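# Move one bottle from the cabinet to the bench

## Task

Take exactly one bottle out of the cabinet and leave it standing upright on the bench, with the remaining two bottles still inside the cabinet.

## Robot and tools

Robot: two six-joint arms, left_arm and right_arm, each with a two-finger gripper (140 mm max opening, fingers that can fold) and a wrist camera. Each arm sits on its own carriage on one shared floor track. left_rail carries left_arm and is always the one toward +y; right_rail carries right_arm. These names do not match the image sides.

Frame: one scene frame fixed to the table. Table top is z = 0, +z up, +x is the direction the arms face, +y to their left. The track runs along y at x = 0 (y = 0 at its middle); the table starts at x = 0.17 m. An arm base is at x = 0, y = its carriage position_m, z = 0.04 m. end_effector_position (metres) is the point between the closed pads; fingertips extend about 33 mm past it when the gap is 40 mm or less, about 9 mm when wide open. Fingers point along the gripper's +z and close along its y. Reported hand poses can be off by a few cm.

The 18-number row (used by execute_actions and move): one flat list covering both arms. Numbers 1-6: left_arm joint offsets (shoulder pan, shoulder lift, elbow, wrist 1, wrist 2, wrist 3); 7-9: left gripper position, force_limit, speed; 10-18: the same nine for right_arm. All in [-1, 1]. Joint numbers are offsets, not poses: 1.0 = 2.222 rad, measured from the Joint targets at the start of the action or move (not from the previous row), so sending the same offset twice moves further. Zero offsets keep an arm at its targets. Joint ranges: pan, lift, wrists ±6.283 rad; elbow ±3.142. Requests more than 0.010 rad past a limit are refused. Gripper position is absolute: +1 fully open, about -0.8 pads touch, -1 closes until blocked. force_limit -1 to +1 raises grip force (roughly 14 N to 58 N at slow close); speed -1 to +1 sets closing rate (about 30 to 250 mm/s). Both start at +1. To leave a gripper unchanged, repeat its last three numbers.

execute_actions: actions = list with one action (or empty to just get state and all camera images). An action may hold rows (1-15 rows, each applied for one 1/30 s step), steps (1-450, default 15, at least one per row), until (stop conditions on left_rail/right_rail fields, e.g. {"all": {"status": "ended"}} or {"left_rail": {"position_status": ["!=", "moving"]}}), and rail commands: {"left_rail": {"position_m": y}} as an absolute carriage goal in metres (left_rail -0.8 to 1.5, right_rail -1.5 to 0.8), plus speed_m_s (0.01-1) and acceleration_factor (0.1-1), or {"stop": true}. After the last row the arms keep heading to its targets. cameras picks images (cam_high, cam_low, cam_front, cam_side, cam_left_wrist, cam_right_wrist, or ["all"]).

move: target is one row or up to 15 rows, all offsets counted from the same Joint targets. speed in rad/s for the fastest joint (0.01-3.14, default 0.5), one value or one per target. blend in rad rounds corners in a list. stop_force (3-120 N) ends an arm's path on contact; use a slow speed; omit it when pulling away from a contact. zero (default true) re-zeros before the move. blocking=false returns early; then use wait or stop before new rows. Result adds a move: line (done, off_target, moving, held, fault; limits=held if steps were withheld).

wait: seconds 0-10. stop: brakes a running move (not rails). zoom_image: camera (cam_high, cam_front, cam_side, cam_left_wrist, cam_right_wrist) and region [x0, y0, x1, y1] pixels, at most 504 per side. zero_wrist_force: arm. read_manual: licence text only. finished_scene: scene (1 or 2); irreversible.

Order: to drive, send position_m then an action with until on position_status != moving; let the carriage arrive before placing the gripper. Carriages stay about 0.7 m apart or more. Grip by sending position -1 and confirm object_status 2 (0 moving, 1 blocked opening, 2 blocked closing, 3 reached position/pads met). Grip in the outer quarter of the pads; nearer the palm the fingers fold and narrow items slip. To grip harder, raise force_limit and nudge position (-1 to -0.98).

Results: Joint positions/velocities per arm: rail (m), then six joints (rad). Joint targets: commanded angles, the base for offsets. Tool commands, position_measured (counts: 3 open, 230 pads met), Wrist force/torque in the gripper's axes, Wrist depth (7x7 mm grid), torques, Motor temperatures, rail position_m, position_status (moving, done, contact_stop, time_out, stopped, stopped_with_arm, stopped_for_other_arm, stopped_for_other_carriage), position_answer (taken/not_taken). "joint command not followed" means the clearance check altered commands.

Avoid: anything leaving the table (track and strip count as off) fails; dropping, releasing moving parts, slamming, hard pushes. Net force near 150 N or wrist torque over 25.4 N m stops the arm for 10 s; pressing stiffly past a firm contact also faults. Never let the arms or grippers press on each other. Long stretched holds heat motors (brakes at 85 C). Loose objects may get nudged occasionally.

Each tool is called after "Emit:" by a JSON object that holds its "fn" and its "kwargs", one argument or row to a line.

## Session

Emit:
{"fn": "execute_actions", "kwargs": {
  "actions": []
}}

Scene clock: 0.00 s.
left_arm: end_effector_position=(+0.3456, +0.9912, +0.5800) position_measured=3 object_status=3 end_effector_quat_wxyz=(+0.000, +0.000, +1.000, +0.000) | right_arm: end_effector_position=(+0.3456, -1.0859, +0.5800) position_measured=3 object_status=3 end_effector_quat_wxyz=(+0.000, +0.000, +1.000, +0.000)
Joint positions: left_arm=[0.964 -0.316 -1.725 0.971 -0.816 -1.571 -0.316] | right_arm=[-1.113 -0.316 -1.725 0.971 -0.816 -1.571 -0.316]
Joint velocities: within noise
Joint torques (N m): no reading
Motor temperatures (°C): left_arm=[36 30 34 46 37 34] | right_arm=[30 37 41 44 36 44]
Wrist force (N): no reading
Wrist torque (N m): no reading
Wrist force, peak (N): no reading
Wrist depth (mm): cam_left_wrist=[- 647 668 - - - - / - 692 678 - 735 715 758 / 758 721 - - 717 745 778 / - 119 - 785 - 133 112 / - 110 - - - - 97 / - - 834 859 935 876 - / - 2204 - 1974 2204 2186 -] | cam_right_wrist=[650 644 654 639 644 641 624 / 679 699 676 681 672 681 672 / 728 710 710 718 710 708 706 / 736 119 726 749 745 141 111 / - 111 736 794 782 142 101 / - 111 - 840 827 - - / - 2032 1820 1833 1899 1808 -]
Joint targets: left_arm=[0.964 -0.316 -1.725 0.971 -0.816 -1.571 -0.316] | right_arm=[-1.113 -0.316 -1.725 0.971 -0.816 -1.571 -0.316]
Tool commands: left_gripper/position=+1.0 left_gripper/force_limit=+1.0 left_gripper/speed=+1.0 right_gripper/position=+1.0 right_gripper/force_limit=+1.0 right_gripper/speed=+1.0
left_rail: position_m=0.964 position_status=done
right_rail: position_m=-1.113 position_status=done

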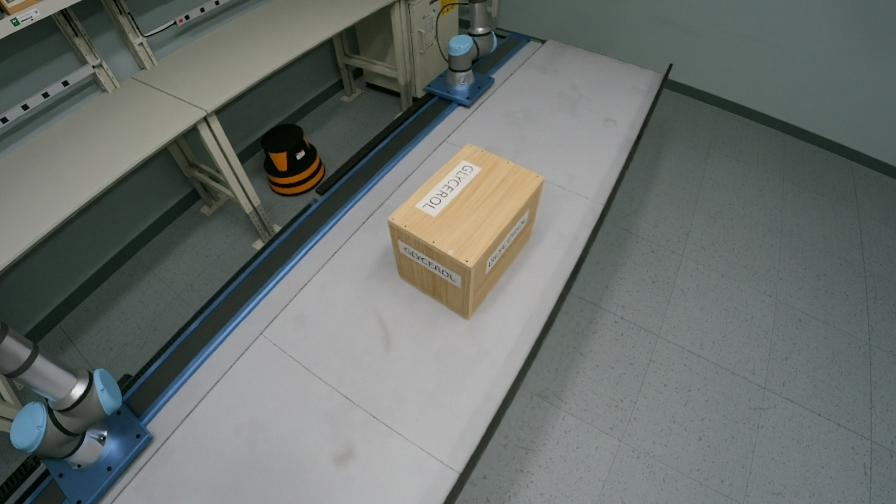

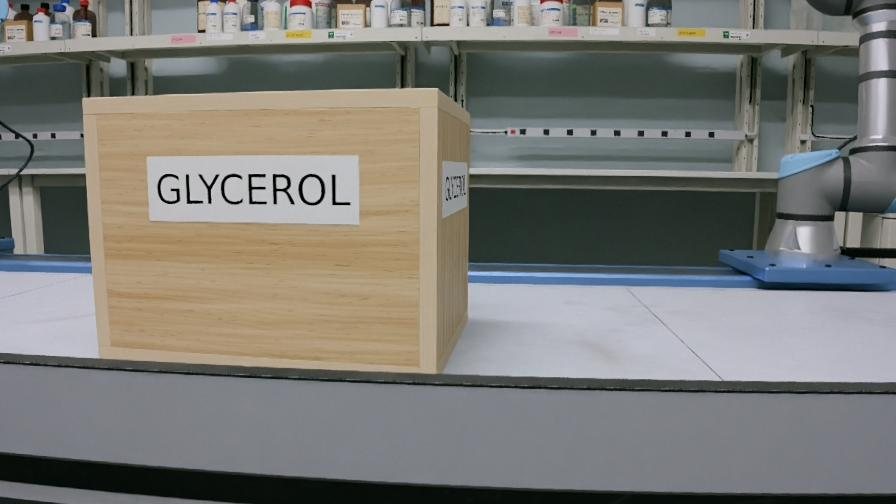

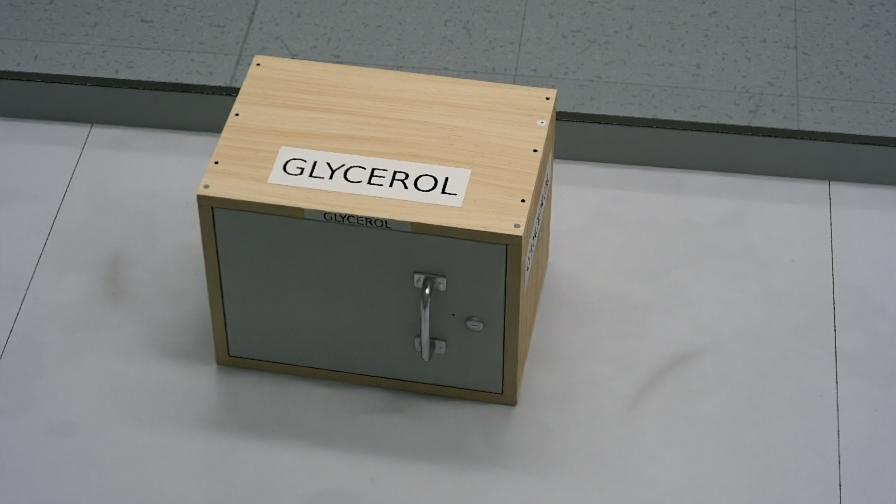

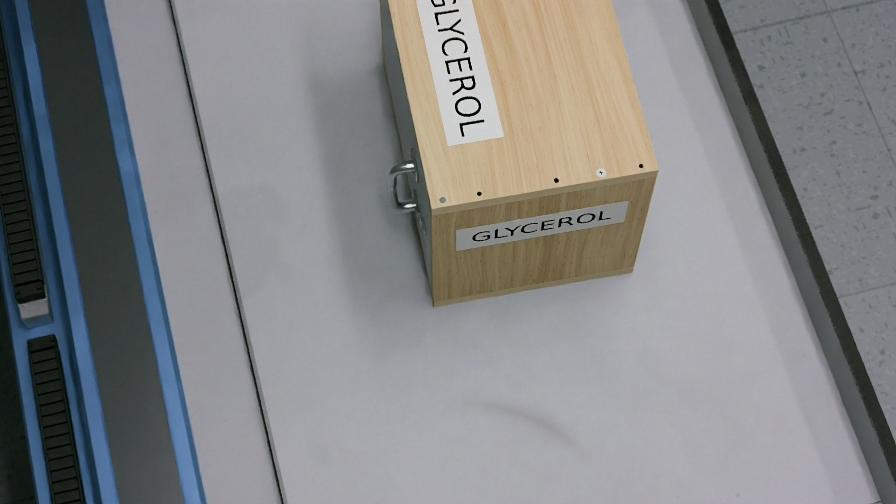

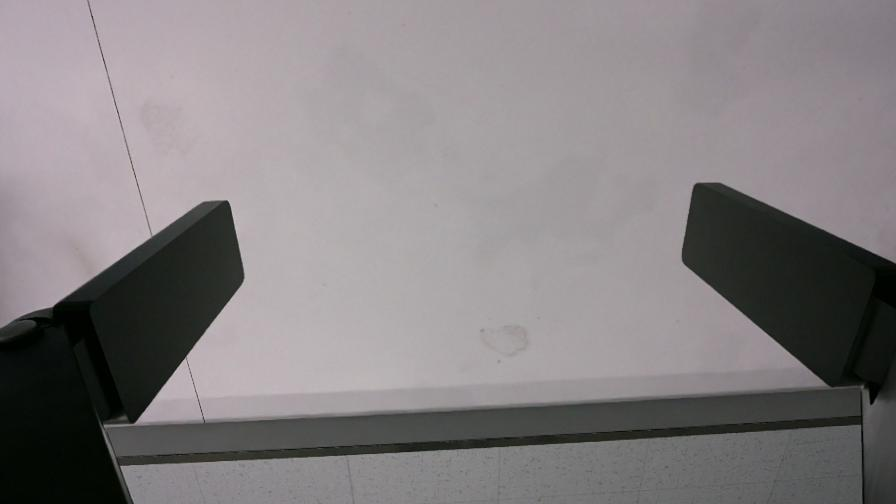

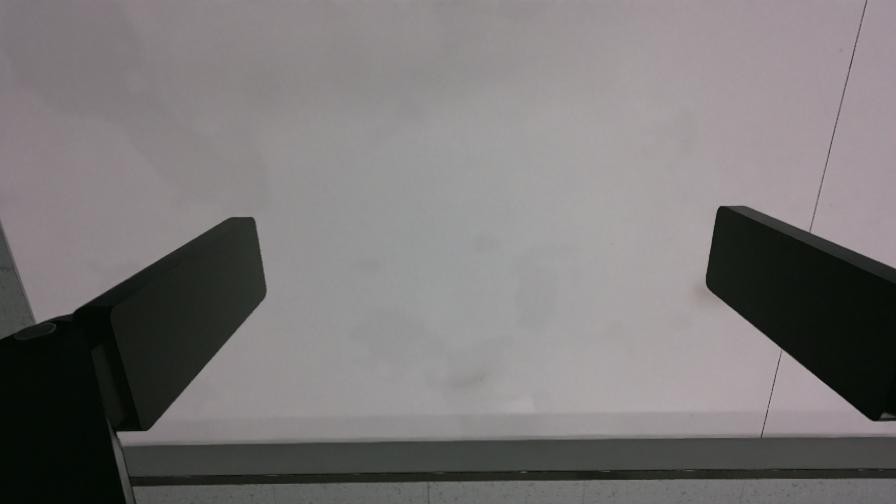

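Emit:
{"fn": "zoom_image", "kwargs": {
  "camera": "cam_front",
  "region": [190, 40, 570, 420]
}}

Emit:
{"fn": "zoom_image", "kwargs": {
  "camera": "cam_front",
  "region": [390, 250, 530, 410]
}}

Emit:
{"fn": "zoom_image", "kwargs": {
  "camera": "cam_side",
  "region": [360, 130, 500, 320]
}}

Scaled by 1.326.

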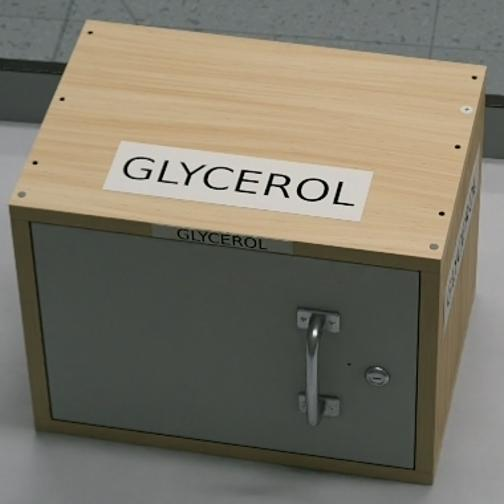

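Scaled by 3.150.

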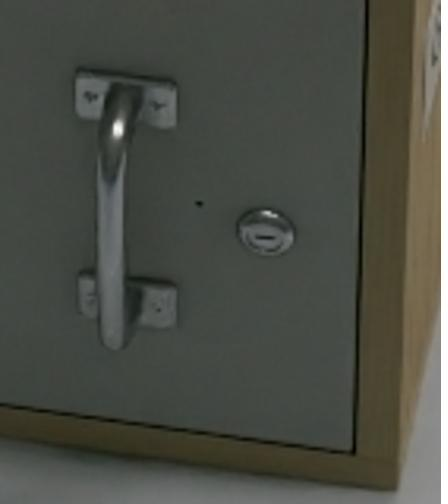

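Scaled by 2.653.

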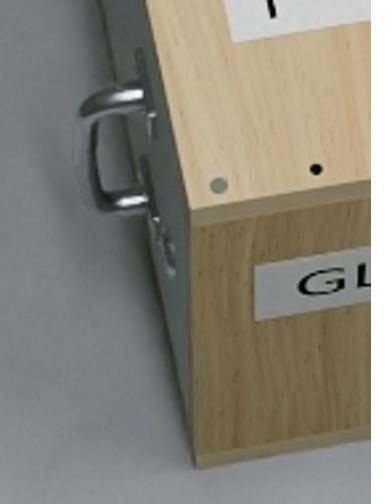

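Emit:
{"fn": "move", "kwargs": {
  "target": [0, 0, 0, 0, 0, 0, 1, 1, 1, 0.7851, 0.34982, 0.38312, -0.02637, -0.73713, 0.14221, 0.2, 0, 0],
  "speed": 0.8
}}

Scene clock: 396.87 s.
left_arm: end_effector_position=(+0.3456, +0.9912, +0.5800) position_measured=3 object_status=3 end_effector_quat_wxyz=(+0.000, +0.000, +1.000, +0.000) | right_arm: end_effector_position=(+0.4049, -0.8876, +0.3208) position_measured=104 object_status=3 end_effector_quat_wxyz=(+0.244, +0.555, -0.567, +0.558)
Joint positions: left_arm=[0.964 -0.316 -1.725 0.971 -0.816 -1.571 -0.316] | right_arm=[-1.113 0.81 -1.222 1.522 -0.854 -2.628 -0.111]
Joint torques (N m): left_arm=[0.34 -12.29 -17.72 -2.97 0.11 0.08] | right_arm=[-5.14 -49.01 -32.5 1.32 0.3 -2.3]
Wrist force (N): left_arm=[0.5 -0.1 -0.2] | right_arm=[1.0 -0.2 1.7]
Wrist torque (N m): left_arm=[-0.02 -0.11 0.01] | right_arm=[-0.02 -0.11 0.04]
Wrist force, peak (N): left_arm=[0.6 -0.1 -0.6] | right_arm=[-12.9 6.5 -1.4]
Wrist depth (mm): cam_left_wrist=[- 647 658 637 698 - 670 / - 684 675 713 - 713 - / 698 758 751 - - 756 - / 751 128 806 - - 134 92 / - 110 816 - - 135 97 / - 108 882 - - 906 - / - 2280 2067 1876 2261 2223 -] | cam_right_wrist=[3158 - - 1795 - - 764 / 2912 2912 - - - 766 650 / - - - 1028 - 635 556 / - 3692 122 716 153 126 477 / - 82 113 608 535 99 81 / - 75 586 523 469 - - / - - 502 461 404 - -]
Joint targets: left_arm=[0.964 -0.316 -1.725 0.971 -0.816 -1.571 -0.316] | right_arm=[-1.113 0.810 -1.222 1.522 -0.854 -2.628 -0.111]
left_rail: position_m=0.964 position_status=done
right_rail: position_m=-1.113 position_status=done
move: held (right_arm; a check stopped the path); limits=held; right_arm: the shoulder pan is farthest, 0.619 rad from its target
joint command not followed: on one or more control steps a check withheld the commanded joint targets of the right arm, and it was not sent them on those steps.
cause: the commanded joint targets, or the way to them, would bring two parts of the arm too close to each other (its gripper and another part of the arm, with joints 5 (wrist 1) to 7 (wrist 3) between them, 16 mm apart when it was first held).

Emit:
{"fn": "move", "kwargs": {
  "target": [0, 0, 0, 0, 0, 0, 1, 1, 1, -0.72457, -0.23762, -0.77498, -0.33573, 0.73267, 0.02295, 0.2, 0, 0],
  "speed": 1.0
}}

Emit:
{"fn": "move", "kwargs": {
  "target": [0, 0, 0, 0, 0, 0, 1, 1, 1, -0.13474, -0.13033, -0.86665, -0.23308, 0.69595, 0.027, 0.2, 0, 0],
  "speed": 1.0
}}

Scene clock: 528.20 s.
left_arm: end_effector_position=(+0.3456, +0.9912, +0.5800) position_measured=3 object_status=3 end_effector_quat_wxyz=(+0.000, +0.000, +1.000, +0.000) | right_arm: end_effector_position=(+0.2023, -0.8890, +1.1805) position_measured=104 object_status=3 end_effector_quat_wxyz=(+0.793, -0.029, +0.576, -0.194)
Joint positions: left_arm=[0.964 -0.316 -1.725 0.971 -0.816 -1.571 -0.316] | right_arm=[-1.113 -0.8 -1.75 -0.2 -1.6 -1 -0.06]
Joint torques (N m): left_arm=[1.33 -12.99 -18.25 -2.85 -0.06 0.3] | right_arm=[-6.68 4.81 -4.6 -2.55 0.99 2.43]
Wrist force (N): left_arm=[0.1 0.1 -0.4] | right_arm=[0.7 0.6 0.6]
Wrist torque (N m): left_arm=[0.02 -0.01 0.00] | right_arm=[0.02 -0.40 -0.01]
Wrist force, peak (N): left_arm=[0.6 0.4 0.2] | right_arm=[-1.7 2.7 -2.9]
Wrist depth (mm): cam_left_wrist=[- 627 - - 655 - - / - 739 - 682 700 - 702 / 702 739 - - - 749 - / - 119 - - - 133 94 / - 128 - 837 - - 97 / - 848 - 906 900 928 - / - 2204 2116 2051 2151 2186 -] | cam_right_wrist=[- - - - - - - / - - - - - - - / - 1551 - - - - - / 1213 - 115 - - 113 - / - 82 102 - - 99 81 / - 75 - 1155 - - - / - - - - - - -]
Joint targets: left_arm=[0.964 -0.316 -1.725 0.971 -0.816 -1.571 -0.316] | right_arm=[-1.113 -0.800 -1.750 -0.200 -1.600 -1.000 -0.060]
left_rail: position_m=0.964 position_status=done
right_rail: position_m=-1.113 position_status=done
move: done

Scene clock: 531.00 s.
left_arm: end_effector_position=(+0.3456, +0.9912, +0.5800) position_measured=3 object_status=3 end_effector_quat_wxyz=(+0.000, +0.000, +1.000, +0.000) | right_arm: end_effector_position=(+0.2493, -0.7230, +0.1471) position_measured=104 object_status=3 end_effector_quat_wxyz=(+0.026, +0.707, -0.027, +0.707)
Joint positions: left_arm=[0.964 -0.316 -1.725 0.971 -0.816 -1.571 -0.316] | right_arm=[-1.113 -1.1 -2.039 -2.126 -2.118 0.546 0]
Joint torques (N m): left_arm=[0.31 -12.66 -18.85 -2.71 -0.02 0.2] | right_arm=[-8.5 19.38 -0.29 -3.15 1.58 2.46]
Wrist force (N): left_arm=[0.1 -0.4 -0.1] | right_arm=[0.5 0.2 2.1]
Wrist torque (N m): left_arm=[-0.09 -0.03 0.01] | right_arm=[-0.05 -0.03 -0.09]
Wrist force, peak (N): left_arm=[0.7 0.1 0.0] | right_arm=[-1.0 3.3 3.8]
Wrist depth (mm): cam_left_wrist=[- - 614 709 668 - 677 / - - - - 721 725 725 / - 675 - 762 - - 764 / 745 128 - 760 783 133 92 / - 127 840 - - 879 97 / - 862 873 - - 873 - / - 1989 2019 2116 2151 2168 -] | cam_right_wrist=[- - - - - 3404 - / - 3120 - - - - - / 782 - - - 832 832 811 / 626 670 132 581 495 113 554 / 487 83 113 410 385 99 81 / - 75 320 318 314 - - / - - 261 259 256 - -]
Joint targets: left_arm=[0.964 -0.316 -1.725 0.971 -0.816 -1.571 -0.316] | right_arm=[-1.113 -1.100 -2.039 -2.126 -2.118 0.546 0.000]
left_rail: position_m=0.964 position_status=done
right_rail: position_m=-1.113 position_status=done
move: done

Emit:
{"fn": "execute_actions", "kwargs": {
  "actions": [
    {"right_rail": {"position_m": -0.4, "speed_m_s": 0.6}, "steps": 150, "until": {"right_rail": {"position_status": ["!=", "moving"]}}}
  ],
  "cameras": ["cam_front", "cam_side", "cam_right_wrist", "cam_high"]
}}

Scene clock: 539.80 s.
left_arm: end_effector_position=(+0.3456, +0.9912, +0.5800) position_measured=3 object_status=3 end_effector_quat_wxyz=(+0.000, +0.000, +1.000, +0.000) | right_arm: end_effector_position=(+0.2494, -0.0101, +0.1470) position_measured=104 object_status=3 end_effector_quat_wxyz=(+0.027, +0.707, -0.027, +0.707)
Joint positions: left_arm=[0.964 -0.316 -1.725 0.971 -0.816 -1.571 -0.316] | right_arm=[-0.4 -1.1 -2.039 -2.126 -2.118 0.546 0]
Joint torques (N m): left_arm=[0.18 -13.98 -19.47 -2.84 0 0.56] | right_arm=[-2.02 25.47 17.15 0.05 -0.67 2.43]
Wrist force (N): left_arm=[0.2 -0.3 -0.4] | right_arm=[0.5 0.0 2.0]
Wrist torque (N m): left_arm=[-0.07 -0.03 0.00] | right_arm=[-0.09 -0.03 -0.10]
Wrist force, peak (N): left_arm=[0.7 0.0 -0.5] | right_arm=[0.5 1.4 2.4]
Wrist depth (mm): cam_left_wrist=[- 656 - 666 675 666 687 / - 670 - - 707 703 - / 745 - 731 - 727 745 - / - 129 776 802 - 133 92 / - 110 827 - - 126 97 / - - - 888 891 962 - / - 2004 2242 2116 2223 2320 -] | cam_right_wrist=[286 286 285 284 285 - 3084 / 300 299 300 300 299 - 5139 / 315 314 314 314 314 822 802 / 336 331 132 331 327 126 554 / 342 83 113 349 349 99 81 / - 75 320 317 315 - - / - - 261 259 256 - -]
Joint targets: left_arm=[0.964 -0.316 -1.725 0.971 -0.816 -1.571 -0.316] | right_arm=[-0.400 -1.100 -2.039 -2.126 -2.118 0.546 0.000]
Tool commands: left_gripper/position=+1.0 left_gripper/force_limit=+1.0 left_gripper/speed=+1.0 right_gripper/position=+0.2 right_gripper/force_limit=+0.0 right_gripper/speed=+0.0
left_rail: position_m=0.964 position_status=done
right_rail: position_m=-0.400 speed_m_s=0.60 position_status=done
camera_calibration:
cam_right_wrist: T_world_to_cam=[[-0.0537867, -0.998372, -0.0190036, 0.0162461], [-0.331528, 0.035806, -0.942766, 0.222425], [0.941911, -0.044408, -0.332914, -0.0498321], [0, 0, 0, 1]] pos_world=[0.121551, 0.00604254, 0.193413]
Images, in order (width x height): cam_high 896x504, cam_front 896x504, cam_side 896x504, cam_right_wrist 896x504.

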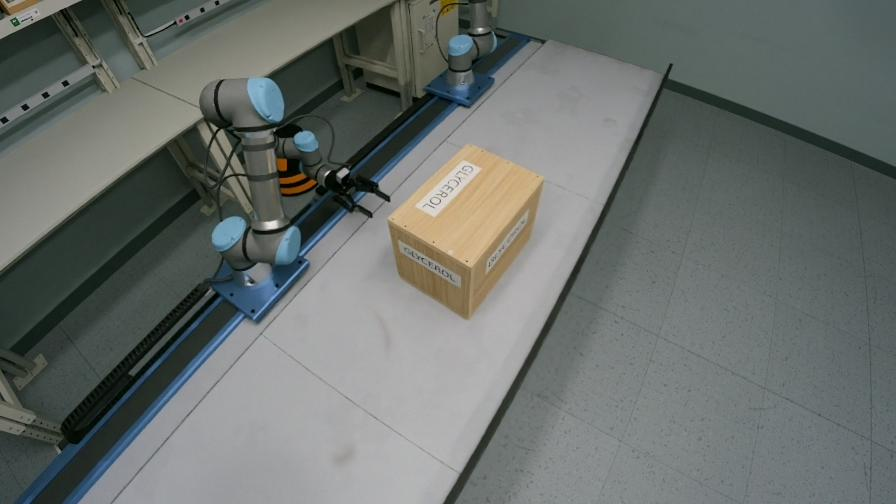

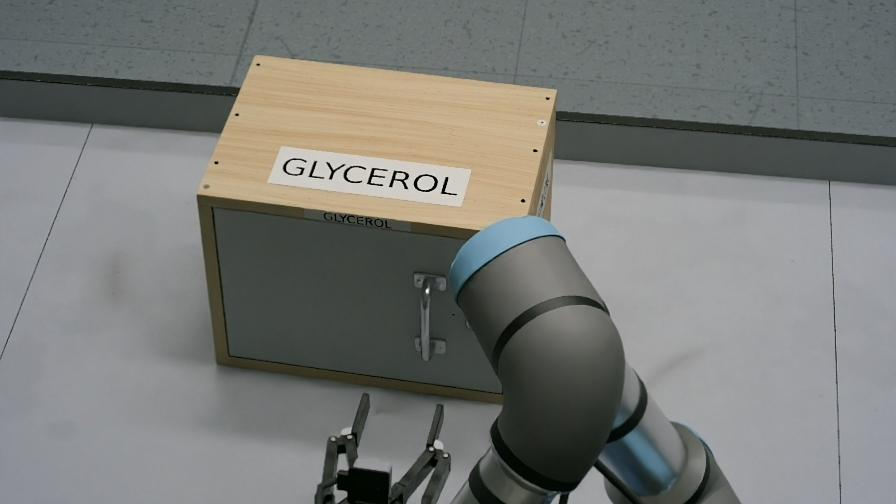

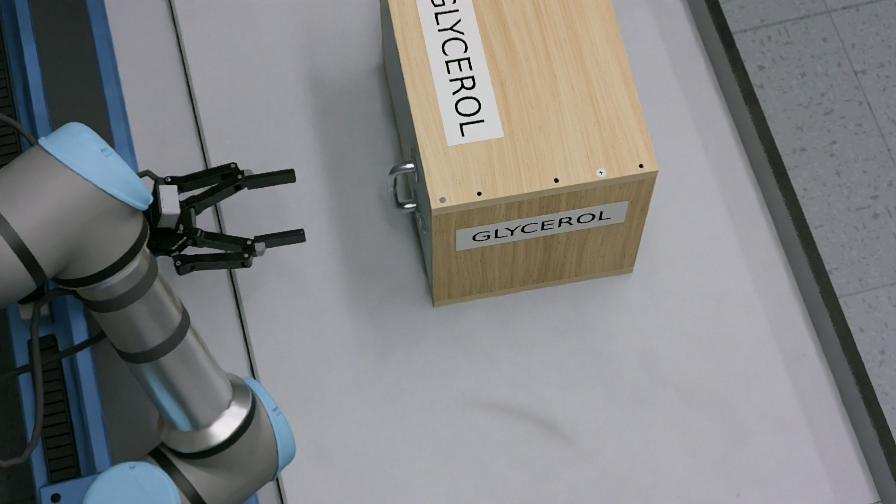

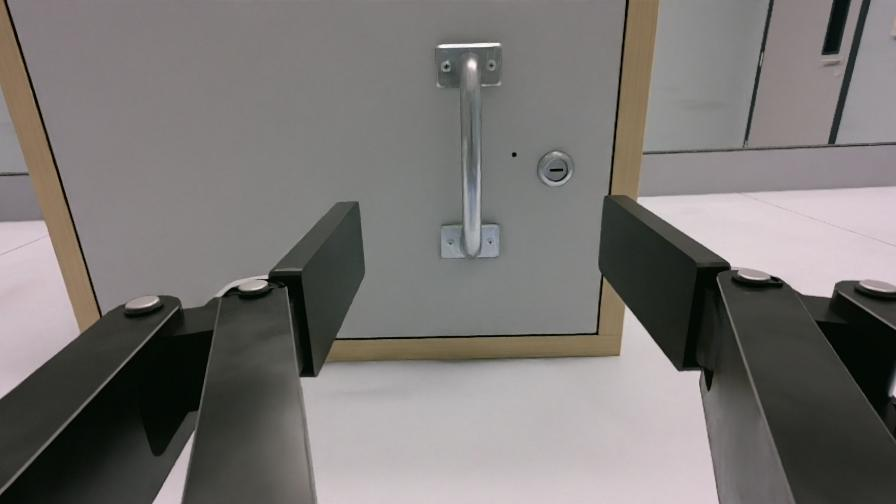

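Emit:
{"fn": "move", "kwargs": {
  "target": [
    [0,0,0,0,0,0,1,1,1,-0.08200,0.00666,-0.01310,0.00635,-0.08218,0,0.2,0,0],
    [0,0,0,0,0,0,1,1,1,-0.13767,0.00563,-0.01112,0.0054,-0.13780,0,0.2,0,0]
  ],
  "speed": [0.4, 0.1],
  "stop_force": 20,
  "cameras": ["cam_right_wrist", "cam_front", "cam_side"]
}}

Scene clock: 585.43 s.
left_arm: end_effector_position=(+0.3456, +0.9912, +0.5800) position_measured=3 object_status=3 end_effector_quat_wxyz=(+0.000, +0.000, +1.000, +0.000) | right_arm: end_effector_position=(+0.3781, -0.0196, +0.1470) position_measured=104 object_status=3 end_effector_quat_wxyz=(+0.027, +0.707, -0.026, +0.707)
Joint positions: left_arm=[0.964 -0.316 -1.725 0.971 -0.816 -1.571 -0.316] | right_arm=[-0.4 -1.406 -2.027 -2.151 -2.106 0.24 0]
Joint torques (N m): left_arm=[1.73 -11.87 -19.2 -2.82 0.03 0.45] | right_arm=[-5.97 19.36 23.76 -2.62 -1.25 2.35]
Wrist force (N): left_arm=[0.5 -0.1 -0.2] | right_arm=[0.4 0.7 1.8]
Wrist torque (N m): left_arm=[-0.04 -0.11 0.01] | right_arm=[0.08 0.00 -0.11]
Wrist force, peak (N): left_arm=[0.8 0.0 -0.2] | right_arm=[0.7 0.1 2.8]
Wrist depth (mm): cam_left_wrist=[611 - - 663 665 - - / - 678 689 - - - 735 / - - - - - - 773 / 745 119 806 - - 133 93 / - 110 - - - - 97 / - 873 - 888 879 925 - / - 1945 2223 2204 2083 2204 -] | cam_right_wrist=[168 168 168 165 168 168 167 / 177 177 176 174 176 176 - / 185 185 185 183 183 185 751 / 195 195 155 193 192 125 551 / 201 83 113 204 205 100 81 / - 75 218 218 218 - - / - - 232 234 233 - -]
Joint targets: left_arm=[0.964 -0.316 -1.725 0.971 -0.816 -1.571 -0.316] | right_arm=[-0.400 -1.406 -2.027 -2.151 -2.106 0.240 0.000]
left_rail: position_m=0.964 position_status=done
right_rail: position_m=-0.400 speed_m_s=0.60 position_status=done
move: done
camera_calibration:
cam_right_wrist: T_world_to_cam=[[-0.0534032, -0.998396, -0.0188154, 0.0135555], [-0.331557, 0.0355017, -0.942767, 0.265378], [0.941923, -0.0441084, -0.332921, -0.171607], [0, 0, 0, 1]] pos_world=[0.250352, -0.00345694, 0.193314]
Images, in order (width x height): cam_front 896x504, cam_side 896x504, cam_right_wrist 896x504.

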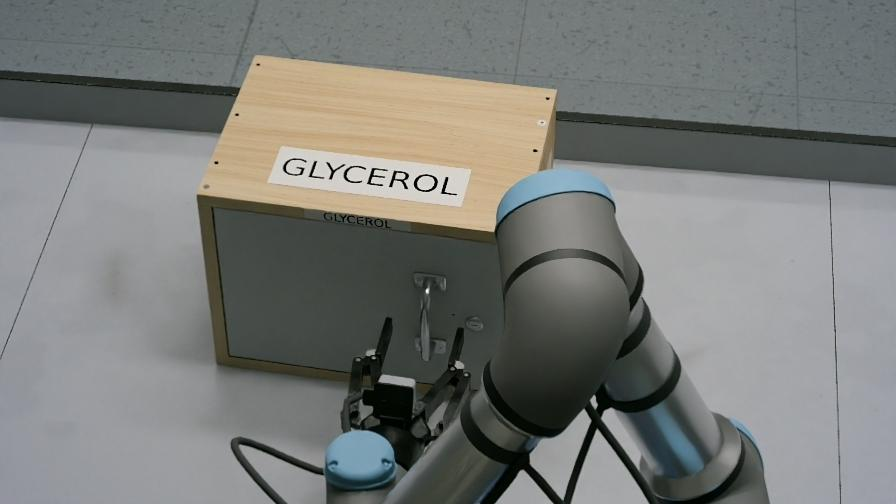

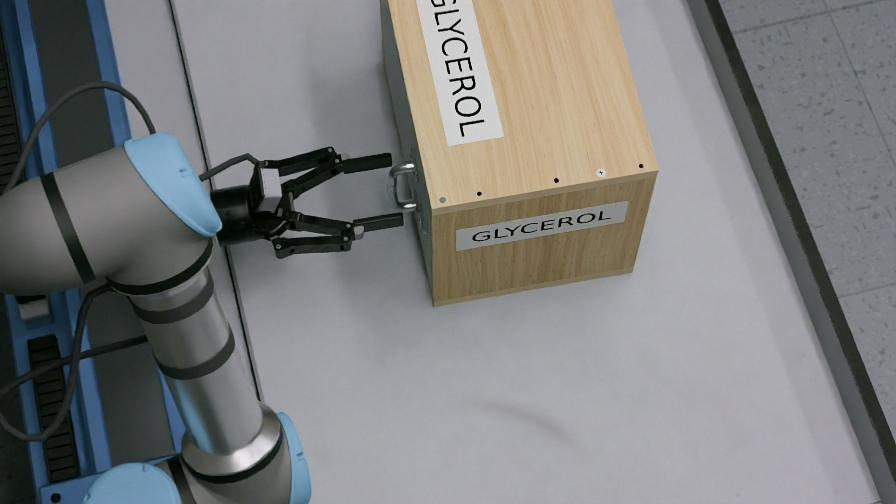

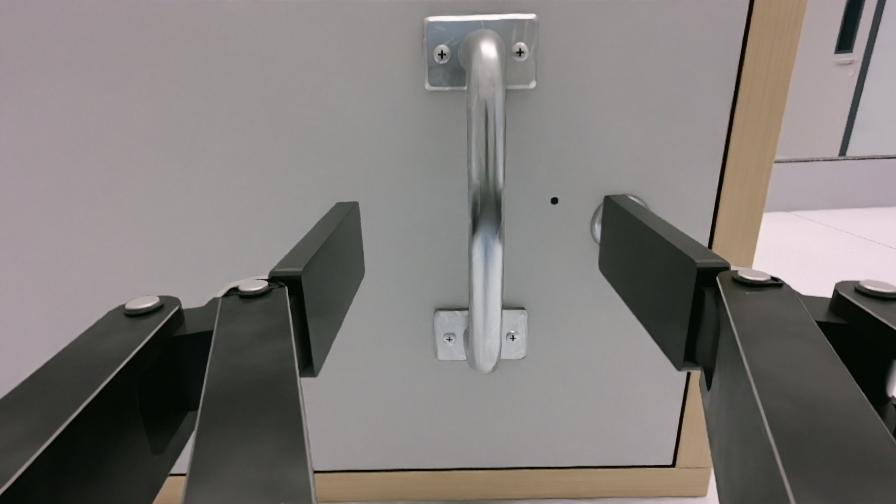

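Emit:
{"fn": "move", "kwargs": {
  "target": [0,0,0,0,0,0,1,1,1,-0.001765,0.001161,-0.002240,0.001079,-0.001765,0,0.2,0,0],
  "speed": 0.1
}}

Emit:
{"fn": "zero_wrist_force", "kwargs": {
  "arm": "right_arm"
}}

Emit:
{"fn": "execute_actions", "kwargs": {
  "actions": [
    {"rows": [[0,0,0,0,0,0,1,1,1,0,0,0,0,0,0,-1,-1,-1]], "steps": 100}
  ],
  "cameras": ["cam_right_wrist"]
}}

Scene clock: 612.30 s.
left_arm: end_effector_position=(+0.3456, +0.9912, +0.5800) position_measured=3 object_status=3 end_effector_quat_wxyz=(+0.000, +0.000, +1.000, +0.000) | right_arm: end_effector_position=(+0.3799, -0.0216, +0.1470) position_measured=104 object_status=3 end_effector_quat_wxyz=(+0.027, +0.707, -0.026, +0.707)
Joint positions: left_arm=[0.964 -0.316 -1.725 0.971 -0.816 -1.571 -0.316] | right_arm=[-0.4 -1.409 -2.024 -2.155 -2.104 0.236 0]
Joint torques (N m): left_arm=[0.95 -11.65 -18.15 -2.92 0.07 0.47] | right_arm=[-5.89 43.26 -1.55 1.26 -1.51 2.1]
Wrist force (N): left_arm=[0.2 0.2 -0.3] | right_arm=[0.6 0.6 2.0]
Wrist torque (N m): left_arm=[0.04 -0.04 0.01] | right_arm=[0.05 -0.04 -0.11]
Wrist force, peak (N): left_arm=[0.6 -0.3 -0.2] | right_arm=[0.6 0.4 2.4]
Wrist depth (mm): cam_left_wrist=[- 652 650 687 - - - / - 653 692 - - - 702 / 723 - - - 758 - 783 / 754 120 - 769 - 133 110 / - 140 840 851 - - 97 / - 903 885 909 - 894 - / - - 2280 2405 2223 2186 -] | cam_right_wrist=[167 167 167 164 166 166 167 / 175 175 175 173 174 174 4369 / 184 183 183 181 183 182 - / 193 193 155 191 190 126 549 / 200 83 113 199 204 99 81 / - 74 216 216 216 - - / - - 230 230 229 - -]
Joint targets: left_arm=[0.964 -0.316 -1.725 0.971 -0.816 -1.571 -0.316] | right_arm=[-0.400 -1.410 -2.024 -2.156 -2.104 0.236 0.000]
left_rail: position_m=0.964 position_status=done
right_rail: position_m=-0.400 speed_m_s=0.60 position_status=done
move: done

Wrist force sensor zeroed.

Scene clock: 615.83 s.
left_arm: end_effector_position=(+0.3456, +0.9912, +0.5800) position_measured=3 object_status=3 end_effector_quat_wxyz=(+0.000, +0.000, +1.000, +0.000) | right_arm: end_effector_position=(+0.3800, -0.0217, +0.1470) position_measured=213 object_status=2 end_effector_quat_wxyz=(+0.027, +0.707, -0.026, +0.707)
Joint positions: left_arm=[0.964 -0.316 -1.725 0.971 -0.816 -1.571 -0.316] | right_arm=[-0.4 -1.41 -2.024 -2.156 -2.104 0.236 0]
Joint torques (N m): left_arm=[0.84 -11.91 -19.12 -2.82 0.08 0.59] | right_arm=[-6.46 40.23 -0.38 -3.55 5.59 2.07]
Wrist force (N, zeroed by zero_wrist_force on right_arm): left_arm=[0.1 0.1 0.0] | right_arm=[0.2 -11.8 -1.4]
Wrist torque (N m, zeroed by zero_wrist_force on right_arm): left_arm=[0.03 -0.04 0.01] | right_arm=[0.14 0.00 0.08]
Wrist force, peak (N, zeroed by zero_wrist_force on right_arm): left_arm=[0.6 0.5 0.1] | right_arm=[0.3 -12.0 -1.8]
Wrist depth (mm): cam_left_wrist=[- - - 671 675 - - / - - - 713 703 760 780 / - - 754 758 - 745 754 / - 129 790 799 792 134 92 / - 128 - 851 845 859 97 / - 900 915 - - - - / - 2168 2083 2186 2099 2168 -] | cam_right_wrist=[167 167 166 163 165 166 167 / 175 175 174 172 174 174 3276 / 184 184 183 179 181 183 697 / 194 193 193 148 185 192 552 / 204 202 81 79 78 77 394 / 214 - 70 - - 71 - / - - - - - 69 -]
Joint targets: left_arm=[0.964 -0.316 -1.725 0.971 -0.816 -1.571 -0.316] | right_arm=[-0.400 -1.410 -2.024 -2.156 -2.104 0.236 0.000]
left_rail: position_m=0.964 position_status=done
right_rail: position_m=-0.400 speed_m_s=0.60 position_status=done
camera_calibration:
cam_right_wrist: T_world_to_cam=[[-0.0534032, -0.998396, -0.0188154, 0.0115603], [-0.331557, 0.0355017, -0.942767, 0.266083], [0.941923, -0.0441084, -0.332921, -0.173489], [0, 0, 0, 1]] pos_world=[0.252252, -0.00555694, 0.193314]
Images, in order (width x height): cam_right_wrist 896x504.

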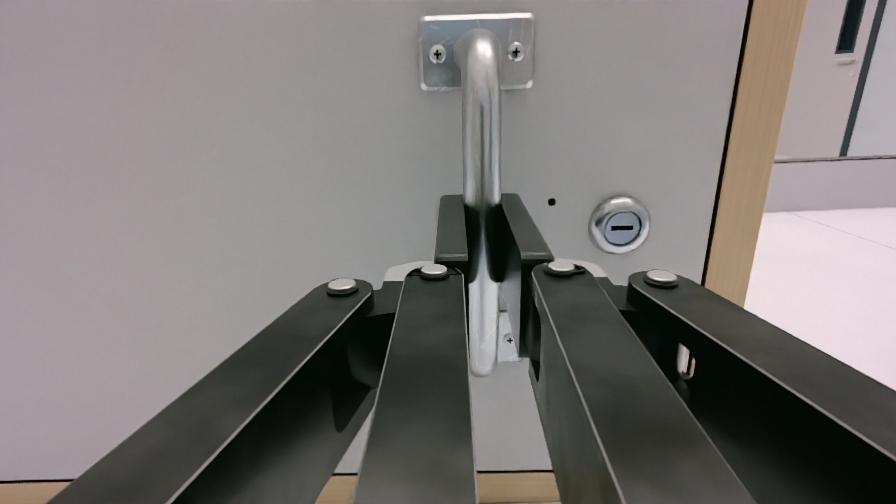

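Emit:
{"fn": "execute_actions", "kwargs": {
  "actions": [
    {"rows": [[0,0,0,0,0,0,1,1,1,-0.000127,-0.000342,0.000659,-0.000317,-0.000127,0,-1,-1,-1]], "steps": 20}
  ]
}}

Scene clock: 629.57 s.
left_arm: end_effector_position=(+0.3456, +0.9912, +0.5800) position_measured=3 object_status=3 end_effector_quat_wxyz=(+0.000, +0.000, +1.000, +0.000) | right_arm: end_effector_position=(+0.3800, -0.0212, +0.1470) position_measured=213 object_status=2 end_effector_quat_wxyz=(+0.027, +0.707, -0.026, +0.707)
Joint positions: left_arm=[0.964 -0.316 -1.725 0.971 -0.816 -1.571 -0.316] | right_arm=[-0.4 -1.41 -2.025 -2.154 -2.104 0.236 0]
Joint torques (N m): left_arm=[0.81 -11.75 -19.66 -2.79 0.14 0.7] | right_arm=[-6.15 18.97 25.81 -2.09 -1.28 2.1]
Wrist force (N, zeroed by zero_wrist_force on right_arm): left_arm=[0.1 0.1 0.3] | right_arm=[-0.3 4.1 -3.7]
Wrist torque (N m, zeroed by zero_wrist_force on right_arm): left_arm=[0.00 -0.02 0.01] | right_arm=[-0.01 0.06 0.11]
Wrist force, peak (N, zeroed by zero_wrist_force on right_arm): left_arm=[0.4 0.5 -0.5] | right_arm=[0.2 -12.0 -1.7]
Wrist depth (mm): cam_left_wrist=[- 648 - 650 - - 698 / 673 - - - 743 - - / - - 809 756 727 - 837 / 749 119 785 790 - 133 110 / - 110 - 851 - 126 97 / - - 891 - - 873 - / - 2004 2168 2116 2186 2242 -] | cam_right_wrist=[167 166 166 163 166 166 168 / 175 174 174 172 174 174 - / 184 183 183 180 182 182 - / 193 193 193 148 185 192 506 / 204 202 81 79 78 77 397 / 213 - 70 - - 69 - / - - - - - 69 -]
Joint targets: left_arm=[0.964 -0.316 -1.725 0.971 -0.816 -1.571 -0.316] | right_arm=[-0.400 -1.410 -2.025 -2.154 -2.104 0.236 0.000]
left_rail: position_m=0.964 position_status=done
right_rail: position_m=-0.400 speed_m_s=0.60 position_status=done

Emit:
{"fn": "execute_actions", "kwargs": {
  "actions": [
    {"rows": [[0,0,0,0,0,0,1,1,1,0,0,0,0,0,0,-0.98,1,-1]], "steps": 45}
  ]
}}

Scene clock: 649.27 s.
left_arm: end_effector_position=(+0.3456, +0.9912, +0.5800) position_measured=3 object_status=3 end_effector_quat_wxyz=(+0.000, +0.000, +1.000, +0.000) | right_arm: end_effector_position=(+0.3800, -0.0212, +0.1470) position_measured=216 object_status=2 end_effector_quat_wxyz=(+0.027, +0.707, -0.026, +0.707)
Joint positions: left_arm=[0.964 -0.316 -1.725 0.971 -0.816 -1.571 -0.316] | right_arm=[-0.4 -1.41 -2.025 -2.154 -2.104 0.236 0]
Joint torques (N m): left_arm=[0.7 -11.63 -19.41 -2.8 0.14 0.89] | right_arm=[-0.56 19.16 23.71 -0.11 -1.23 1.66]
Wrist force (N, zeroed by zero_wrist_force on right_arm): left_arm=[0.3 0.2 -0.3] | right_arm=[0.2 4.0 -9.4]
Wrist torque (N m, zeroed by zero_wrist_force on right_arm): left_arm=[0.04 -0.07 0.00] | right_arm=[-0.07 0.01 0.19]
Wrist force, peak (N, zeroed by zero_wrist_force on right_arm): left_arm=[0.7 -0.2 -0.4] | right_arm=[0.3 4.4 -9.7]
Wrist depth (mm): cam_left_wrist=[- 648 618 668 682 - 670 / 678 694 - 696 702 - - / 758 723 - 739 - - - / - 128 827 - - 133 110 / - 140 842 790 864 862 97 / - 879 879 - - - - / - 2019 2083 2168 2619 - -] | cam_right_wrist=[167 167 166 163 166 166 169 / 175 175 174 173 174 174 3360 / 183 183 183 179 182 183 - / 193 193 193 148 185 192 509 / 204 202 80 79 78 77 397 / 213 - 70 - - 71 - / - - - - - 69 -]
Joint targets: left_arm=[0.964 -0.316 -1.725 0.971 -0.816 -1.571 -0.316] | right_arm=[-0.400 -1.410 -2.025 -2.154 -2.104 0.236 0.000]
left_rail: position_m=0.964 position_status=done
right_rail: position_m=-0.400 speed_m_s=0.60 position_status=done

Emit:
{"fn": "move", "kwargs": {
  "target": [0,0,0,0,0,0,1,1,1,0.009489,-0.011792,0.022878,-0.011086,0.031991,0,-0.98,1,-1],
  "speed": 0.1,
  "stop_force": 50,
  "cameras": ["cam_right_wrist", "cam_front", "cam_side"]
}}

Scene clock: 693.30 s.
left_arm: end_effector_position=(+0.3456, +0.9912, +0.5800) position_measured=3 object_status=3 end_effector_quat_wxyz=(+0.000, +0.000, +1.000, +0.000) | right_arm: end_effector_position=(+0.3667, -0.0174, +0.1470) position_measured=216 object_status=2 end_effector_quat_wxyz=(+0.044, +0.706, -0.044, +0.706)
Joint positions: left_arm=[0.964 -0.316 -1.725 0.971 -0.816 -1.571 -0.316] | right_arm=[-0.4 -1.389 -2.051 -2.103 -2.129 0.307 0]
Joint torques (N m): left_arm=[1.73 -11.67 -18.6 -2.84 0.04 0.91] | right_arm=[8.77 20.07 25.67 -2.37 -0.26 1.53]
Wrist force (N, zeroed by zero_wrist_force on right_arm): left_arm=[0.5 -0.1 0.0] | right_arm=[-0.3 4.6 2.5]
Wrist torque (N m, zeroed by zero_wrist_force on right_arm): left_arm=[-0.03 -0.10 0.01] | right_arm=[-0.09 -0.03 0.21]
Wrist force, peak (N, zeroed by zero_wrist_force on right_arm): left_arm=[0.8 -0.2 -0.2] | right_arm=[0.2 4.2 -9.8]
Wrist depth (mm): cam_left_wrist=[- - - 668 - 680 687 / - 665 711 707 719 715 713 / - 756 735 - 756 711 762 / - 129 787 792 804 133 93 / - 127 842 792 816 135 97 / - 824 859 - - 928 - / - 2099 2151 2133 2099 2168 -] | cam_right_wrist=[166 167 166 163 166 166 2912 / 175 175 175 173 174 175 - / 183 183 183 179 182 185 745 / 193 193 193 148 185 208 520 / 204 201 80 79 78 77 395 / 213 - 70 - - 71 - / - - - - - 69 -]
Joint targets: left_arm=[0.964 -0.316 -1.725 0.971 -0.816 -1.571 -0.316] | right_arm=[-0.400 -1.389 -2.051 -2.103 -2.129 0.307 0.000]
left_rail: position_m=0.964 position_status=done
right_rail: position_m=-0.400 speed_m_s=0.60 position_status=done
move: done
camera_calibration:
cam_right_wrist: T_world_to_cam=[[-0.103281, -0.994473, -0.0188915, 0.0334886], [-0.329342, 0.0521133, -0.942771, 0.260976], [0.938545, -0.091149, -0.332904, -0.160287], [0, 0, 0, 1]] pos_world=[0.239845, 0.00509321, 0.193313]
Images, in order (width x height): cam_front 896x504, cam_side 896x504, cam_right_wrist 896x504.

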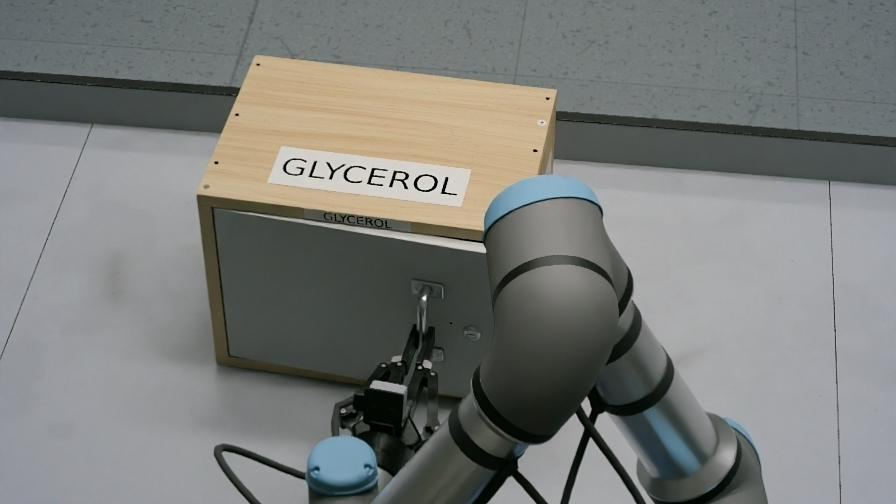

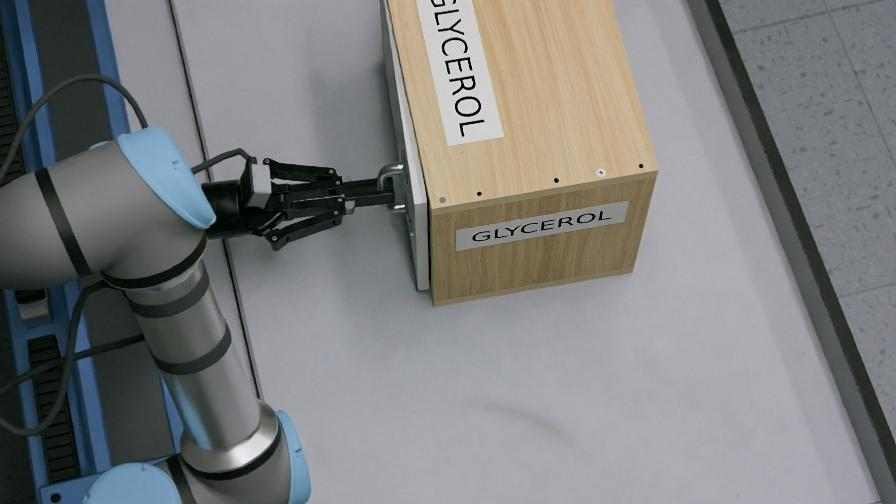

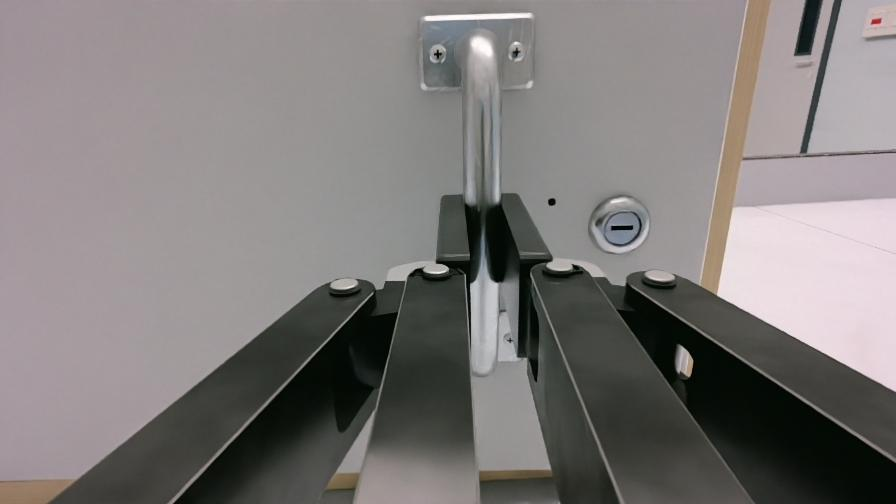

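Emit:
{"fn": "move", "kwargs": {
  "target": [
    [0,0,0,0,0,0,1,1,1,0.007426,-0.012736,0.024851,-0.012111,0.029928,0,-0.98,1,-1],
    [0,0,0,0,0,0,1,1,1,0.012993,-0.026242,0.051328,-0.025086,0.057997,0,-0.98,1,-1]
  ],
  "speed": 0.12,
  "blend": [0.02, 0],
  "stop_force": 50
}}

Scene clock: 737.07 s.
left_arm: end_effector_position=(+0.3456, +0.9912, +0.5800) position_measured=3 object_status=3 end_effector_quat_wxyz=(+0.000, +0.000, +1.000, +0.000) | right_arm: end_effector_position=(+0.3407, -0.0075, +0.1470) position_measured=216 object_status=2 end_effector_quat_wxyz=(+0.079, +0.703, -0.079, +0.703)
Joint positions: left_arm=[0.964 -0.316 -1.725 0.971 -0.816 -1.571 -0.316] | right_arm=[-0.4 -1.36 -2.11 -1.989 -2.185 0.436 0]
Joint torques (N m): left_arm=[-0.31 -10.93 -19.62 -2.92 0.18 1.21] | right_arm=[9.4 23.76 27.7 -2.55 -0.42 1.6]
Wrist force (N, zeroed by zero_wrist_force on right_arm): left_arm=[0.5 0.3 0.3] | right_arm=[-0.7 4.8 2.5]
Wrist torque (N m, zeroed by zero_wrist_force on right_arm): left_arm=[0.06 -0.11 0.01] | right_arm=[-0.15 0.00 0.20]
Wrist force, peak (N, zeroed by zero_wrist_force on right_arm): left_arm=[0.9 0.1 -0.1] | right_arm=[-0.8 12.1 1.9]
Wrist depth (mm): cam_left_wrist=[- - - 692 - 661 - / - - - - - 723 - / - - 733 741 - 140 - / - 119 - - - 134 95 / - 109 - - 867 - 97 / - 109 867 - 962 - - / - 2223 2099 2099 2186 2204 -] | cam_right_wrist=[167 167 166 163 165 166 2730 / 175 175 174 172 174 174 - / 184 183 184 180 182 184 778 / 193 193 193 148 186 194 553 / 204 202 80 79 78 77 395 / 214 - 70 - - 71 - / - - - - - 69 -]
Joint targets: left_arm=[0.964 -0.316 -1.725 0.971 -0.816 -1.571 -0.316] | right_arm=[-0.400 -1.360 -2.110 -1.989 -2.185 0.436 0.000]
left_rail: position_m=0.964 position_status=done
right_rail: position_m=-0.400 speed_m_s=0.60 position_status=done
move: done

Emit:
{"fn": "move", "kwargs": {
  "target": [
    [0,0,0,0,0,0,1,1,1,0.004010,-0.014221,0.028011,-0.013789,0.026512,0,-0.98,1,-1],
    [0,0,0,0,0,0,1,1,1,0.008056,-0.044694,0.088402,-0.043708,0.075563,0,-0.98,1,-1],
    [0,0,0,0,0,0,1,1,1,0.007696,-0.077885,0.154644,-0.076760,0.120207,0,-0.98,1,-1]
  ],
  "speed": 0.2,
  "blend": [0.03, 0.05, 0],
  "stop_force": 50
}}

Scene clock: 801.67 s.
left_arm: end_effector_position=(+0.3456, +0.9912, +0.5800) position_measured=3 object_status=3 end_effector_quat_wxyz=(+0.000, +0.000, +1.000, +0.000) | right_arm: end_effector_position=(+0.2812, +0.0280, +0.1470) position_measured=216 object_status=2 end_effector_quat_wxyz=(+0.166, +0.687, -0.166, +0.687)
Joint positions: left_arm=[0.964 -0.316 -1.725 0.971 -0.816 -1.571 -0.316] | right_arm=[-0.4 -1.343 -2.283 -1.646 -2.355 0.703 0]
Joint torques (N m): left_arm=[0.55 -10.7 -19.39 -2.82 0.18 1.04] | right_arm=[-4.75 31.13 27.24 -3.55 3.64 1.05]
Wrist force (N, zeroed by zero_wrist_force on right_arm): left_arm=[0.4 0.3 0.1] | right_arm=[1.6 -6.9 4.2]
Wrist torque (N m, zeroed by zero_wrist_force on right_arm): left_arm=[0.07 -0.08 0.00] | right_arm=[-0.21 -0.02 0.19]
Wrist force, peak (N, zeroed by zero_wrist_force on right_arm): left_arm=[0.8 0.2 -0.2] | right_arm=[-0.9 10.5 2.3]
Wrist depth (mm): cam_left_wrist=[628 644 640 - 634 - 682 / - 675 694 703 - - 760 / - - 709 - - 141 771 / - 120 - 778 771 133 112 / - 109 829 903 - 136 97 / - - - - - 965 - / - 2568 2427 2004 2099 2133 -] | cam_right_wrist=[168 167 167 163 166 166 - / 176 175 175 173 174 173 1279 / 185 184 184 180 182 186 1097 / 195 194 193 148 185 193 515 / 205 203 80 79 78 77 396 / 215 - 70 - - 71 - / - - - - - 69 -]
Joint targets: left_arm=[0.964 -0.316 -1.725 0.971 -0.816 -1.571 -0.316] | right_arm=[-0.400 -1.343 -2.283 -1.646 -2.355 0.703 0.000]
left_rail: position_m=0.964 position_status=done
right_rail: position_m=-0.400 speed_m_s=0.60 position_status=done
move: done

Emit:
{"fn": "move", "kwargs": {
  "target": [
    [0,0,0,0,0,0,1,1,1,-0.003665,-0.035961,0.072204,-0.036243,0.041340,0,-0.98,1,-1],
    [0,0,0,0,0,0,1,1,1,-0.009907,-0.075334,0.151667,-0.076333,0.080102,0,-0.98,1,-1]
  ],
  "speed": 0.22,
  "blend": [0.04, 0],
  "stop_force": 50
}}

Scene clock: 826.20 s.
left_arm: end_effector_position=(+0.3456, +0.9912, +0.5800) position_measured=3 object_status=3 end_effector_quat_wxyz=(+0.000, +0.000, +1.000, +0.000) | right_arm: end_effector_position=(+0.2410, +0.0663, +0.1470) position_measured=216 object_status=2 end_effector_quat_wxyz=(+0.234, +0.667, -0.234, +0.667)
Joint positions: left_arm=[0.964 -0.316 -1.725 0.971 -0.816 -1.571 -0.316] | right_arm=[-0.4 -1.365 -2.45 -1.309 -2.525 0.881 0]
Joint torques (N m): left_arm=[1.39 -11.29 -20.21 -2.96 0.08 1.11] | right_arm=[-2.19 38.43 28.46 -3.15 5.12 1.25]
Wrist force (N, zeroed by zero_wrist_force on right_arm): left_arm=[0.4 0.2 -0.4] | right_arm=[5.1 -11.8 4.8]
Wrist torque (N m, zeroed by zero_wrist_force on right_arm): left_arm=[0.04 -0.09 0.01] | right_arm=[-0.16 -0.23 0.18]
Wrist force, peak (N, zeroed by zero_wrist_force on right_arm): left_arm=[0.2 0.2 -0.7] | right_arm=[5.1 -11.8 4.8]
Wrist depth (mm): cam_left_wrist=[636 - 652 668 709 - 678 / 689 - - 700 - 713 - / 733 717 - - - - 809 / 760 119 783 - 814 133 92 / - 110 - - - 135 97 / - 870 - - 931 922 - / - 2223 1837 1931 2204 2186 -] | cam_right_wrist=[168 168 167 164 166 165 - / 176 176 175 173 174 173 - / 185 185 184 180 183 183 814 / 195 194 193 148 185 193 554 / 206 203 80 79 78 77 397 / 216 - 70 - - 71 - / - - - - - 69 -]
Joint targets: left_arm=[0.964 -0.316 -1.725 0.971 -0.816 -1.571 -0.316] | right_arm=[-0.400 -1.365 -2.450 -1.309 -2.525 0.881 0.000]
left_rail: position_m=0.964 position_status=done
right_rail: position_m=-0.400 speed_m_s=0.60 position_status=done
move: done


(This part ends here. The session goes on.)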